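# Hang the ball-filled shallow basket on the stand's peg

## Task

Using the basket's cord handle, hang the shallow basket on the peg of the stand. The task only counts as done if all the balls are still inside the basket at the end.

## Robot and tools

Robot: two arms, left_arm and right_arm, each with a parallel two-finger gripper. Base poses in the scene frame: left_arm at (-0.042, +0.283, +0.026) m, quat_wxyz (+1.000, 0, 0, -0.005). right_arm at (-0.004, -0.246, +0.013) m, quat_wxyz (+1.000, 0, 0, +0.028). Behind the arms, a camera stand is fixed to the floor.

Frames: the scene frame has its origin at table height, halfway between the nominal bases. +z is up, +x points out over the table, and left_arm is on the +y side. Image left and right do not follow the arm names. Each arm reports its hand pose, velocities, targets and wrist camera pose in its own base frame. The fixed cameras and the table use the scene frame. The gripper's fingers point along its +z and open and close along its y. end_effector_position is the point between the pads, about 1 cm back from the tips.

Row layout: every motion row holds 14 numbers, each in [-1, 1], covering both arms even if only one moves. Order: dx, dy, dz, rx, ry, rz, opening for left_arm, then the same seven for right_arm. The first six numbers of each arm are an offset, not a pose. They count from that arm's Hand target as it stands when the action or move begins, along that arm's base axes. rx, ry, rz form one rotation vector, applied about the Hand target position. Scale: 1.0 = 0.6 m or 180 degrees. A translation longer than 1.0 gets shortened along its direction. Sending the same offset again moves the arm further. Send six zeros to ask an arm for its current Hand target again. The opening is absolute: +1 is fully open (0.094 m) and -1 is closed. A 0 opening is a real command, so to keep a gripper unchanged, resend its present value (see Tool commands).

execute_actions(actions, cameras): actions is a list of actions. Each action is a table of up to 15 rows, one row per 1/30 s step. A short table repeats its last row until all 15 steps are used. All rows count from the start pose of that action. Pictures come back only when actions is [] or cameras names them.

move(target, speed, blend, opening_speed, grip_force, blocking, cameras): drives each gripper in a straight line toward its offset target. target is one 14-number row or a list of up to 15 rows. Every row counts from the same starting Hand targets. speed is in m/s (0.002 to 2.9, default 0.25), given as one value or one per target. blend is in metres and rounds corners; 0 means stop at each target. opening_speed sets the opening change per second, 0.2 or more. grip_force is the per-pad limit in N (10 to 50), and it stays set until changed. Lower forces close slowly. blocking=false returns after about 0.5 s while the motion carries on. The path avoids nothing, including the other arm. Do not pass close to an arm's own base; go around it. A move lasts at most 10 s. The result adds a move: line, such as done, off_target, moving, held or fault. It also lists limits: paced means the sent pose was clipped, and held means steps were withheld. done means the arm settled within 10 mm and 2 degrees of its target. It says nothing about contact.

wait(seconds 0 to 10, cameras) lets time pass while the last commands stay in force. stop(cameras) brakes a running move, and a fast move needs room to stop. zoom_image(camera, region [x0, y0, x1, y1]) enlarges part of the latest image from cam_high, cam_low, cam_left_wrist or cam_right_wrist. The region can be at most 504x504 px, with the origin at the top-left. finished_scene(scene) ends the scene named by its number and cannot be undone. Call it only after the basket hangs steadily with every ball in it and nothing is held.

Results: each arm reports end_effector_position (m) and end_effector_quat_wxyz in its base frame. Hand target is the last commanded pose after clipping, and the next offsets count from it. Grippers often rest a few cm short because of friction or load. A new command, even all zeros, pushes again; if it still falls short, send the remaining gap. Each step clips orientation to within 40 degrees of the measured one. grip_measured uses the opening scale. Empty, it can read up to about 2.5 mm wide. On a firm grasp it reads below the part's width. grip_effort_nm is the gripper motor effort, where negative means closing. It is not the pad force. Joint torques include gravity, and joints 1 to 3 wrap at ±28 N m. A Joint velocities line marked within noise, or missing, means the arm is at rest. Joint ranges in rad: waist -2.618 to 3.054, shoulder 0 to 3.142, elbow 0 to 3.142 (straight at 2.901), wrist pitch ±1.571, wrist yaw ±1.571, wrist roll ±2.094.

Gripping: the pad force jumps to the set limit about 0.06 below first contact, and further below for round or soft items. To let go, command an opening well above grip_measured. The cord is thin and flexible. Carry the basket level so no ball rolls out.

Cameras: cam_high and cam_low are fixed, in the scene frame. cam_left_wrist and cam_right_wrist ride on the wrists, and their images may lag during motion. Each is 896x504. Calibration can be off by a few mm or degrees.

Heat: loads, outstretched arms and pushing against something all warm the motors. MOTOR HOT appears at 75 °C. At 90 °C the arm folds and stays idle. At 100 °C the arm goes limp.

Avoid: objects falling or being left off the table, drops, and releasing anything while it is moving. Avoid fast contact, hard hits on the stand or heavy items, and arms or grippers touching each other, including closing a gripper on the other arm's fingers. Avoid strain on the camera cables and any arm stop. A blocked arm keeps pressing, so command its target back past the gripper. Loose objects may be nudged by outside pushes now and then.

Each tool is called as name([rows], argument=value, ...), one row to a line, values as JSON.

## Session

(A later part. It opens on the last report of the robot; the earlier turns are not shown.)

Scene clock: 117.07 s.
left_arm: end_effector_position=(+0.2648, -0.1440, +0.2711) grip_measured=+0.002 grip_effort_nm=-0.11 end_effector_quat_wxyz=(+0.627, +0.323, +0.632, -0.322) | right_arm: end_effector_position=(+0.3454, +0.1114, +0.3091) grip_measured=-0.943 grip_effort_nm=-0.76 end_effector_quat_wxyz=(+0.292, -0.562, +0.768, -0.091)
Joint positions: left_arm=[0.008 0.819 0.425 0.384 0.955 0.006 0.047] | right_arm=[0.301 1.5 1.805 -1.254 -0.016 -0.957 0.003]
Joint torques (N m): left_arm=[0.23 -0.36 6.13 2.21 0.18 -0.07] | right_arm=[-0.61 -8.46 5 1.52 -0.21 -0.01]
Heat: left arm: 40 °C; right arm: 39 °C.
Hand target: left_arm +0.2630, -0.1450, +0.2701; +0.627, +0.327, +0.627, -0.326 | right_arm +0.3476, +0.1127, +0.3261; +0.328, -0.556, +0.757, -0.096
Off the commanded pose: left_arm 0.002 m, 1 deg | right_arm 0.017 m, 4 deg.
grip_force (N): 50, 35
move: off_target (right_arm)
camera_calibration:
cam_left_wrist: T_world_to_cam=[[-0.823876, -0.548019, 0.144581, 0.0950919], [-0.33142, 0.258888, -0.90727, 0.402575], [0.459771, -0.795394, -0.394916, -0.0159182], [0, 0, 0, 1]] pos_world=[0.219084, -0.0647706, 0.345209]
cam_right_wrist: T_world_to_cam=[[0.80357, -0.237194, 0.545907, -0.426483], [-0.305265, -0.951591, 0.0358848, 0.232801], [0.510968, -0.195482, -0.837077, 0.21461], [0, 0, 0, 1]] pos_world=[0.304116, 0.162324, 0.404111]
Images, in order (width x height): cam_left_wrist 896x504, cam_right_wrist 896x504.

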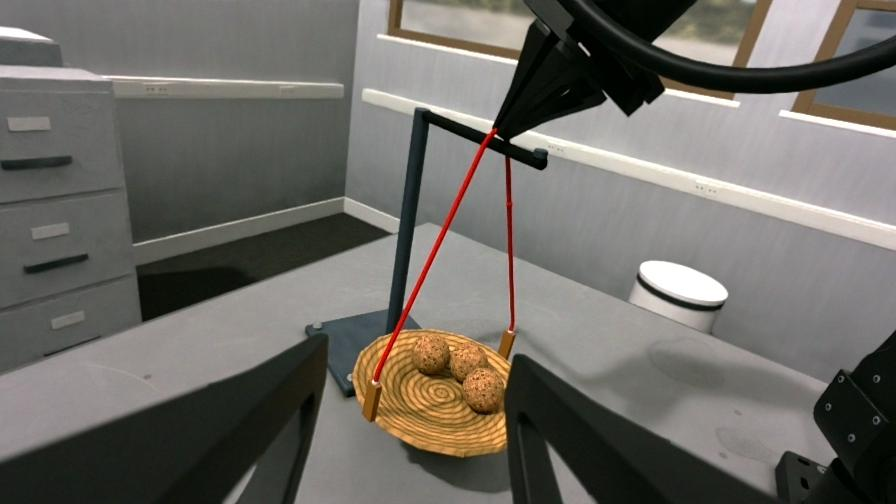

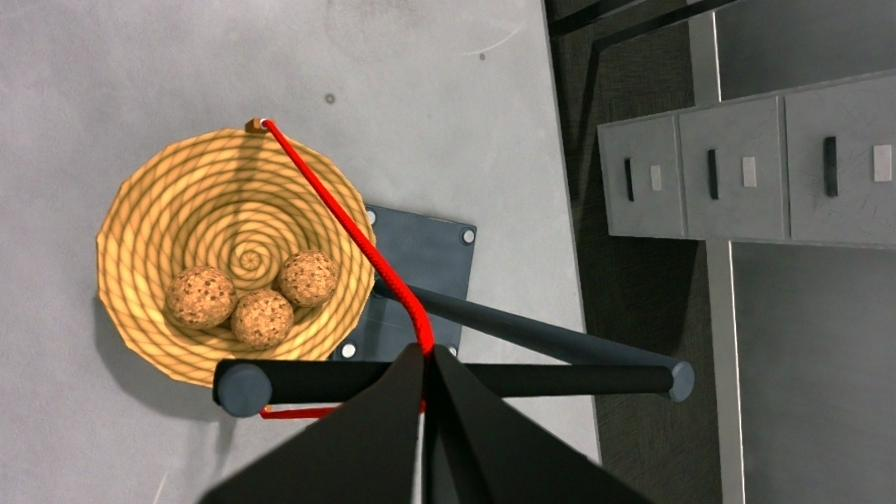

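move(target=[0,0,0,0,0,0,0.0,0.0,-0.001,-0.01,0,0,0,-1.0], speed=0.015, cameras=["cam_left_wrist","cam_right_wrist"])

zoom_image(camera="cam_left_wrist", region=[460, 70, 580, 190])

Scene clock: 119.20 s.
left_arm: end_effector_position=(+0.2648, -0.1440, +0.2711) grip_measured=+0.002 grip_effort_nm=-0.11 end_effector_quat_wxyz=(+0.627, +0.323, +0.632, -0.322) | right_arm: end_effector_position=(+0.3454, +0.1102, +0.3076) grip_measured=-0.943 grip_effort_nm=-0.76 end_effector_quat_wxyz=(+0.299, -0.560, +0.767, -0.094)
Joint positions: left_arm=[0.008 0.819 0.425 0.384 0.955 0.006 0.047] | right_arm=[0.298 1.479 1.768 -1.223 -0.017 -0.959 0.003]
Joint torques (N m): left_arm=[0.23 -0.35 6.05 2.21 0.19 -0.07] | right_arm=[-0.46 -7.57 4.77 1.54 -0.23 -0.01]
Heat: left arm: 40 °C; right arm: 39 °C.
Hand target: left_arm +0.2630, -0.1450, +0.2701; +0.627, +0.327, +0.627, -0.326 | right_arm +0.3476, +0.1121, +0.3200; +0.328, -0.556, +0.757, -0.096
Off the commanded pose: left_arm 0.002 m, 1 deg | right_arm 0.013 m, 4 deg.
grip_force (N): 50, 35
move: off_target (right_arm)
camera_calibration:
cam_left_wrist: T_world_to_cam=[[-0.823876, -0.548019, 0.144581, 0.0950919], [-0.33142, 0.258888, -0.90727, 0.402575], [0.459771, -0.795394, -0.394916, -0.0159182], [0, 0, 0, 1]] pos_world=[0.219084, -0.0647706, 0.345209]
cam_right_wrist: T_world_to_cam=[[0.794869, -0.240957, 0.556886, -0.4259], [-0.307297, -0.951229, 0.0270351, 0.235068], [0.523212, -0.192619, -0.830149, 0.206334], [0, 0, 0, 1]] pos_world=[0.302814, 0.160724, 0.402111]
Images, in order (width x height): cam_left_wrist 896x504, cam_right_wrist 896x504.

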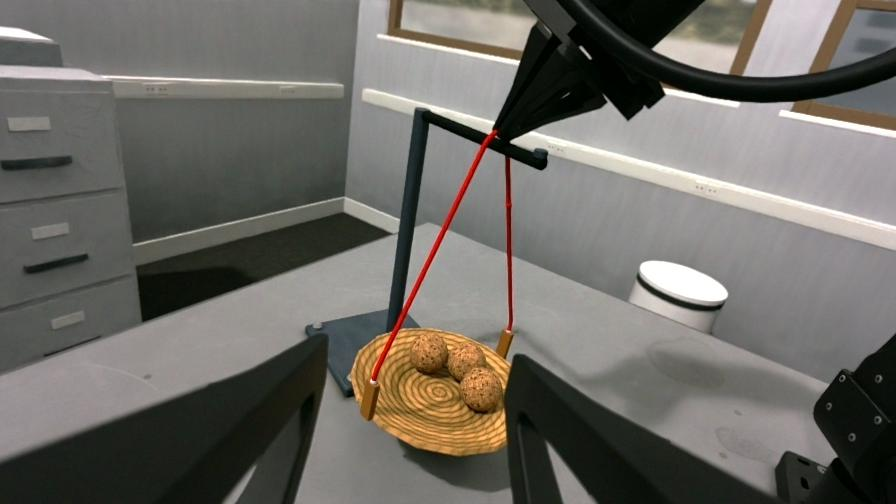

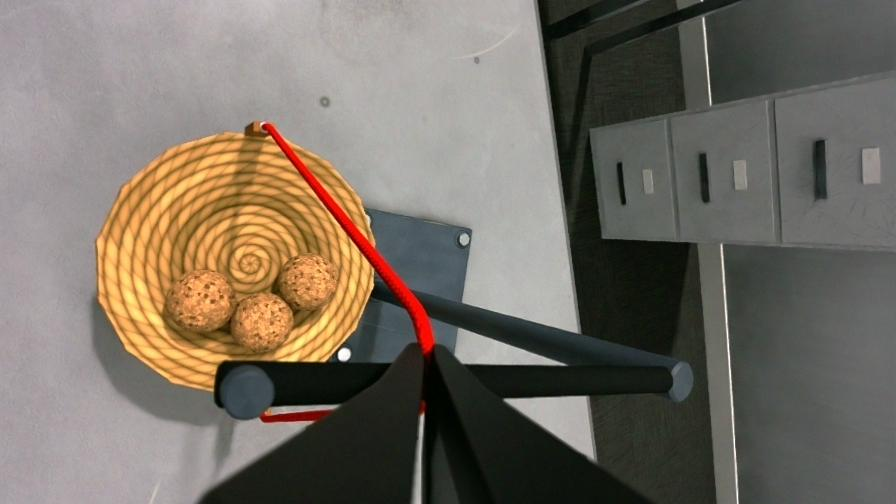

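Scaled by 4.200 from the camera's 896x504 image, which has a finer 1280x720 frame.

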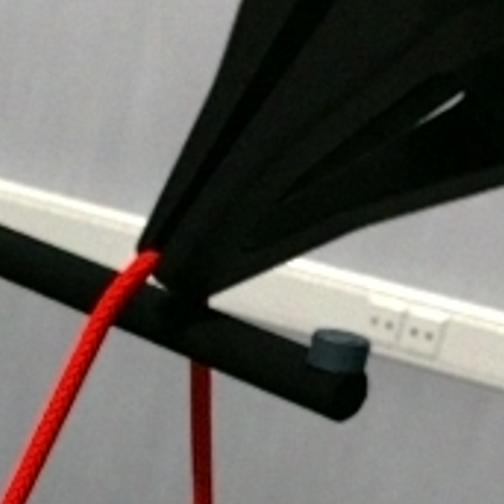

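move(target=[0,0,0,0,0,0,0.0,0,0,0.007,0,0,0,-0.75], speed=0.01, opening_speed=0.2, cameras=["cam_left_wrist","cam_right_wrist"])

zoom_image(camera="cam_left_wrist", region=[460, 70, 580, 190])

zoom_image(camera="cam_right_wrist", region=[330, 250, 530, 450])

Scene clock: 122.37 s.
left_arm: end_effector_position=(+0.2648, -0.1440, +0.2711) grip_measured=+0.002 grip_effort_nm=-0.11 end_effector_quat_wxyz=(+0.627, +0.323, +0.632, -0.322) | right_arm: end_effector_position=(+0.3473, +0.1109, +0.3091) grip_measured=-0.752 grip_effort_nm=0.08 end_effector_quat_wxyz=(+0.304, -0.560, +0.765, -0.095)
Joint positions: left_arm=[0.008 0.819 0.425 0.384 0.955 0.006 0.047] | right_arm=[0.298 1.479 1.768 -1.212 -0.018 -0.959 0.012]
Joint torques (N m): left_arm=[0.25 -0.32 6.09 2.23 0.17 -0.07] | right_arm=[-0.49 -6.76 6.68 1.29 -0.21 0]
Heat: left arm: 40 °C; right arm: 38 °C.
Hand target: left_arm +0.2630, -0.1450, +0.2701; +0.627, +0.327, +0.627, -0.326 | right_arm +0.3477, +0.1121, +0.3243; +0.328, -0.556, +0.757, -0.096
Off the commanded pose: left_arm 0.002 m, 1 deg | right_arm 0.015 m, 3 deg.
grip_force (N): 50, 35
move: off_target (right_arm)
camera_calibration:
cam_left_wrist: T_world_to_cam=[[-0.823876, -0.548019, 0.144581, 0.0950919], [-0.33142, 0.258888, -0.90727, 0.402575], [0.459771, -0.795394, -0.394916, -0.0159182], [0, 0, 0, 1]] pos_world=[0.219084, -0.0647706, 0.345209]
cam_right_wrist: T_world_to_cam=[[0.789586, -0.242264, 0.563792, -0.428213], [-0.306817, -0.951541, 0.0208135, 0.238104], [0.531429, -0.189415, -0.825654, 0.202195], [0, 0, 0, 1]] pos_world=[0.303713, 0.161123, 0.40341]
Images, in order (width x height): cam_left_wrist 896x504, cam_right_wrist 896x504.

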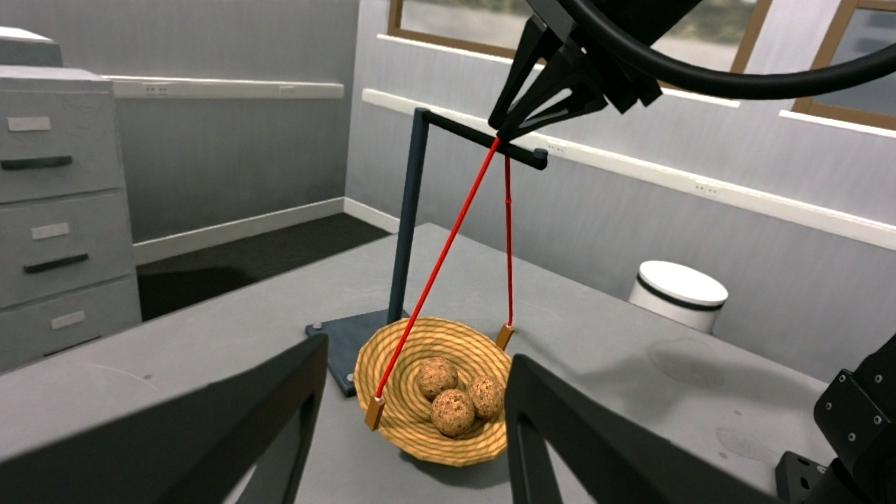

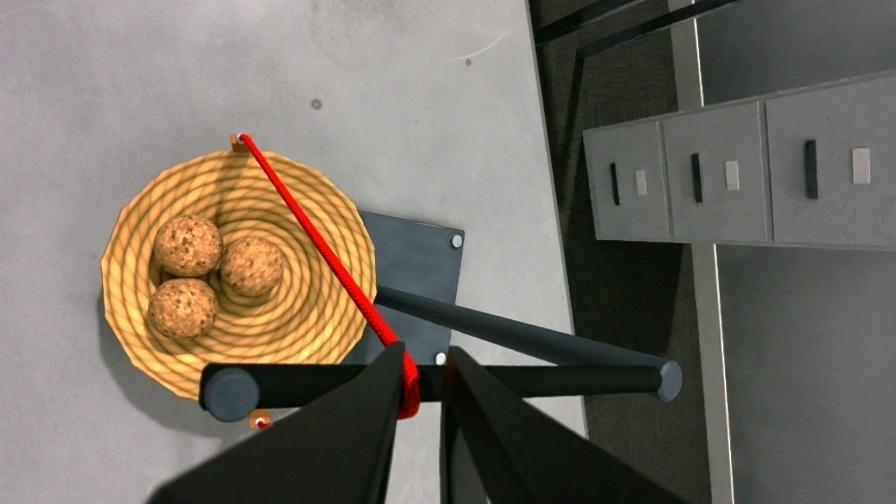

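Scaled by 4.200 from the camera's 896x504 image, which has a finer 1280x720 frame.

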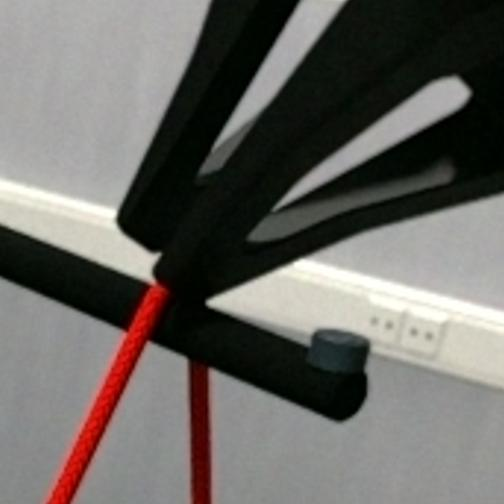

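Scaled by 2.520 from the camera's 896x504 image, which has a finer 1280x720 frame.

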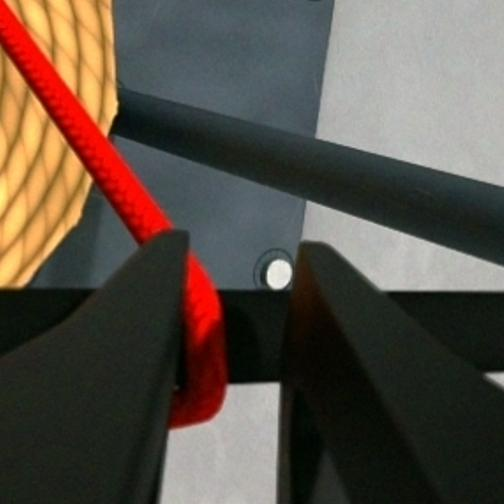

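move([
  [0,0,0,0,0,0,0.0,-0.019,-0.0063,0.0267,0,0,0,-0.75],
  [0,0,0,0,0,0,0.0,-0.08,-0.018,0.05,0,0,0,-0.75],
  [0,0,0,0,0,0,0.0,-0.145,-0.05,0.06,0,0,0,-0.75],
], speed=[0.02,0.05,0.08], blend=[0.004,0.02,0], cameras=["cam_left_wrist","cam_right_wrist","cam_low"])

zoom_image(camera="cam_left_wrist", region=[460, 70, 580, 190])

zoom_image(camera="cam_low", region=[370, 160, 510, 310])

Scene clock: 128.37 s.
left_arm: end_effector_position=(+0.2648, -0.1440, +0.2711) grip_measured=+0.002 grip_effort_nm=-0.11 end_effector_quat_wxyz=(+0.627, +0.323, +0.632, -0.322) | right_arm: end_effector_position=(+0.2655, +0.0819, +0.3603) grip_measured=-0.752 grip_effort_nm=0.07 end_effector_quat_wxyz=(+0.328, -0.554, +0.758, -0.104)
Joint positions: left_arm=[0.008 0.819 0.425 0.384 0.955 0.006 0.047] | right_arm=[0.273 1.265 1.826 -1.43 -0.034 -0.977 0.012]
Joint torques (N m): left_arm=[0.24 -0.35 6.09 2.22 0.2 -0.09] | right_arm=[-0.47 -2.91 4.57 1.12 -0.22 -0.01]
Heat: left arm: 40 °C; right arm: 38 °C.
Hand target: left_arm +0.2630, -0.1450, +0.2701; +0.627, +0.327, +0.627, -0.326 | right_arm +0.2607, +0.0821, +0.3603; +0.328, -0.556, +0.757, -0.096
Off the commanded pose: left_arm 0.002 m, 1 deg | right_arm 0.005 m, 1 deg.
grip_force (N): 50, 35
move: done; blend cut to 0.0199 m at target 2
camera_calibration:
cam_left_wrist: T_world_to_cam=[[-0.823876, -0.548019, 0.144581, 0.0950919], [-0.33142, 0.258888, -0.90727, 0.402575], [0.459771, -0.795394, -0.394916, -0.0159182], [0, 0, 0, 1]] pos_world=[0.219084, -0.0647706, 0.345209]
cam_right_wrist: T_world_to_cam=[[0.759055, -0.25239, 0.600113, -0.40371], [-0.307381, -0.951518, -0.0113886, 0.196088], [0.573893, -0.175819, -0.799834, 0.260683], [0, 0, 0, 1]] pos_world=[0.217107, 0.130522, 0.453008]
Images, in order (width x height): cam_low 896x504, cam_left_wrist 896x504, cam_right_wrist 896x504.

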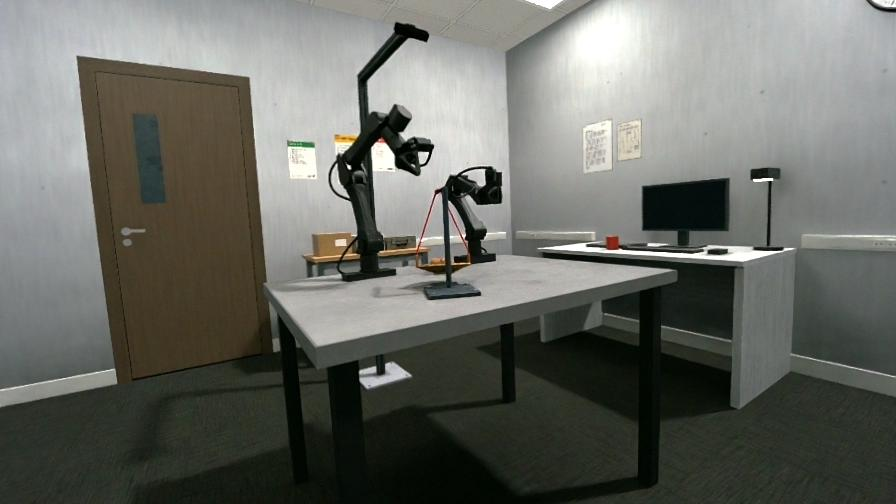

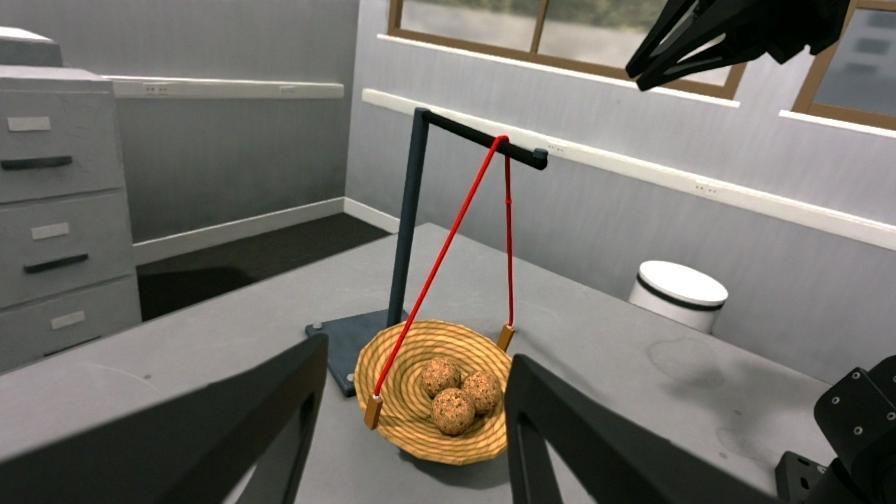

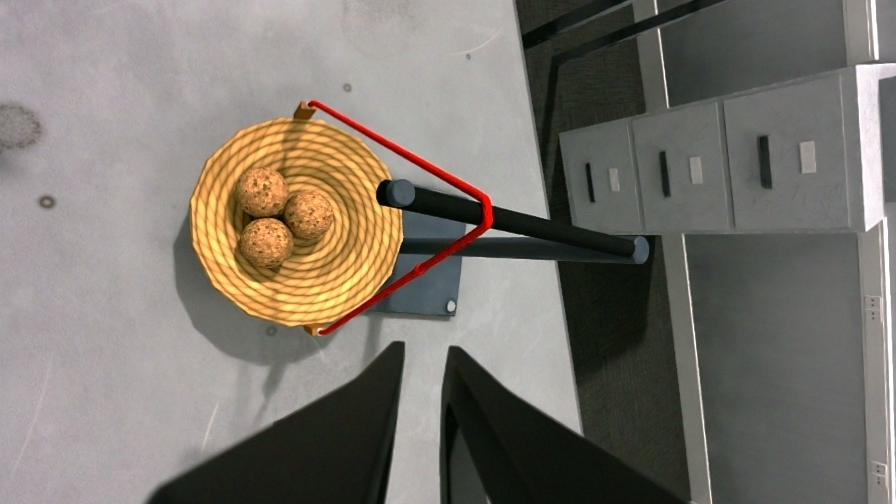

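Scaled by 4.200 from the camera's 896x504 image, which has a finer 1280x720 frame.

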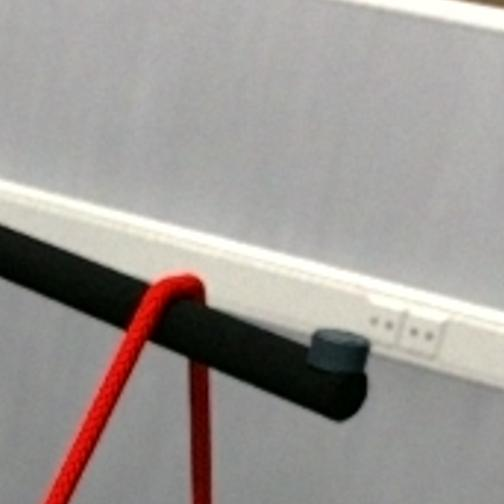

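Scaled by 3.360 from the camera's 896x504 image, which has a finer 1280x720 frame.

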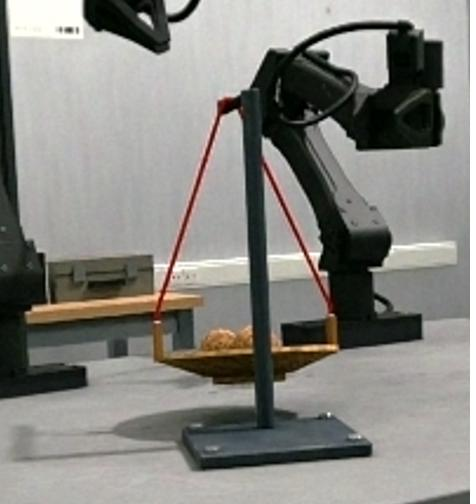

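wait(seconds=1.5, cameras=["cam_left_wrist","cam_right_wrist"])

Scene clock: 130.30 s.
left_arm: end_effector_position=(+0.2648, -0.1440, +0.2711) grip_measured=+0.002 grip_effort_nm=-0.10 end_effector_quat_wxyz=(+0.627, +0.323, +0.632, -0.322) | right_arm: end_effector_position=(+0.2654, +0.0819, +0.3602) grip_measured=-0.752 grip_effort_nm=0.07 end_effector_quat_wxyz=(+0.328, -0.554, +0.758, -0.103)
Joint positions: left_arm=[0.008 0.819 0.425 0.384 0.955 0.006 0.047] | right_arm=[0.273 1.265 1.826 -1.43 -0.034 -0.977 0.012]
Joint torques (N m): left_arm=[0.23 -0.36 6.2 2.23 0.19 -0.07] | right_arm=[-0.43 -2.86 4.55 1.12 -0.21 -0.01]
Heat: left arm: 40 °C; right arm: 38 °C.
Hand target: left_arm +0.2630, -0.1450, +0.2701; +0.627, +0.327, +0.627, -0.326 | right_arm +0.2607, +0.0821, +0.3603; +0.328, -0.556, +0.757, -0.096
Tool commands: left_gripper/opening=+0.0 right_gripper/opening=-0.75
Off the commanded pose: left_arm 0.002 m, 1 deg | right_arm 0.005 m, 1 deg.
grip_force (N): 50, 35
wait: 1.50 s; at rest from the start
camera_calibration:
cam_left_wrist: T_world_to_cam=[[-0.823876, -0.548019, 0.144581, 0.0950919], [-0.33142, 0.258888, -0.90727, 0.402575], [0.459771, -0.795394, -0.394916, -0.0159182], [0, 0, 0, 1]] pos_world=[0.219084, -0.0647706, 0.345209]
cam_right_wrist: T_world_to_cam=[[0.759385, -0.252314, 0.599726, -0.403541], [-0.307142, -0.951595, -0.0114401, 0.196038], [0.573583, -0.175514, -0.800123, 0.260899], [0, 0, 0, 1]] pos_world=[0.217007, 0.130522, 0.453008]
Images, in order (width x height): cam_left_wrist 896x504, cam_right_wrist 896x504.

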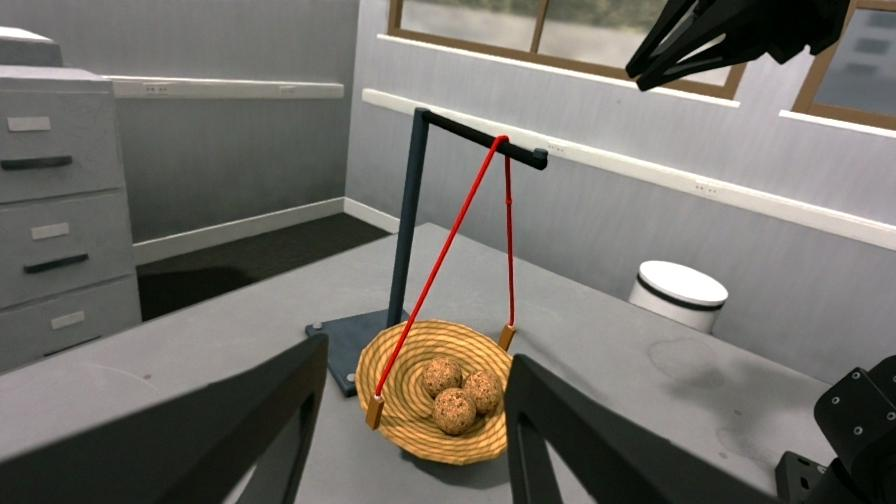

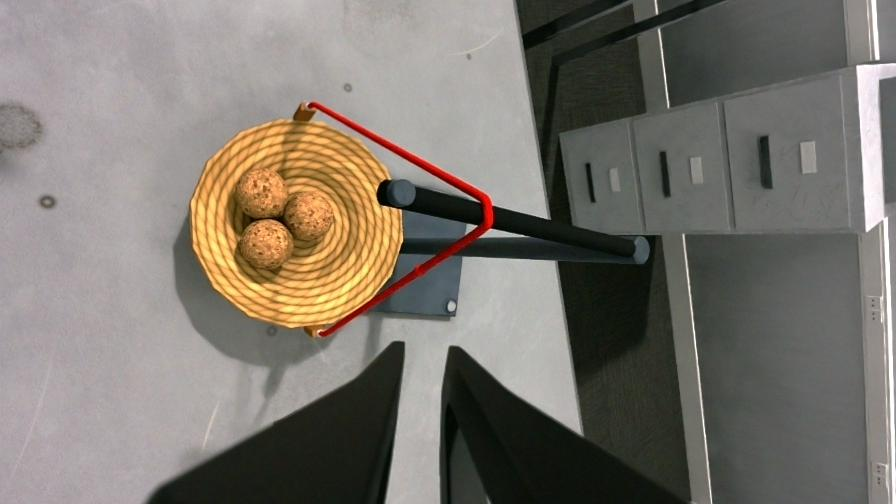

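Settled and stable.

finished_scene(scene=2)

The scene is finished: the task was done.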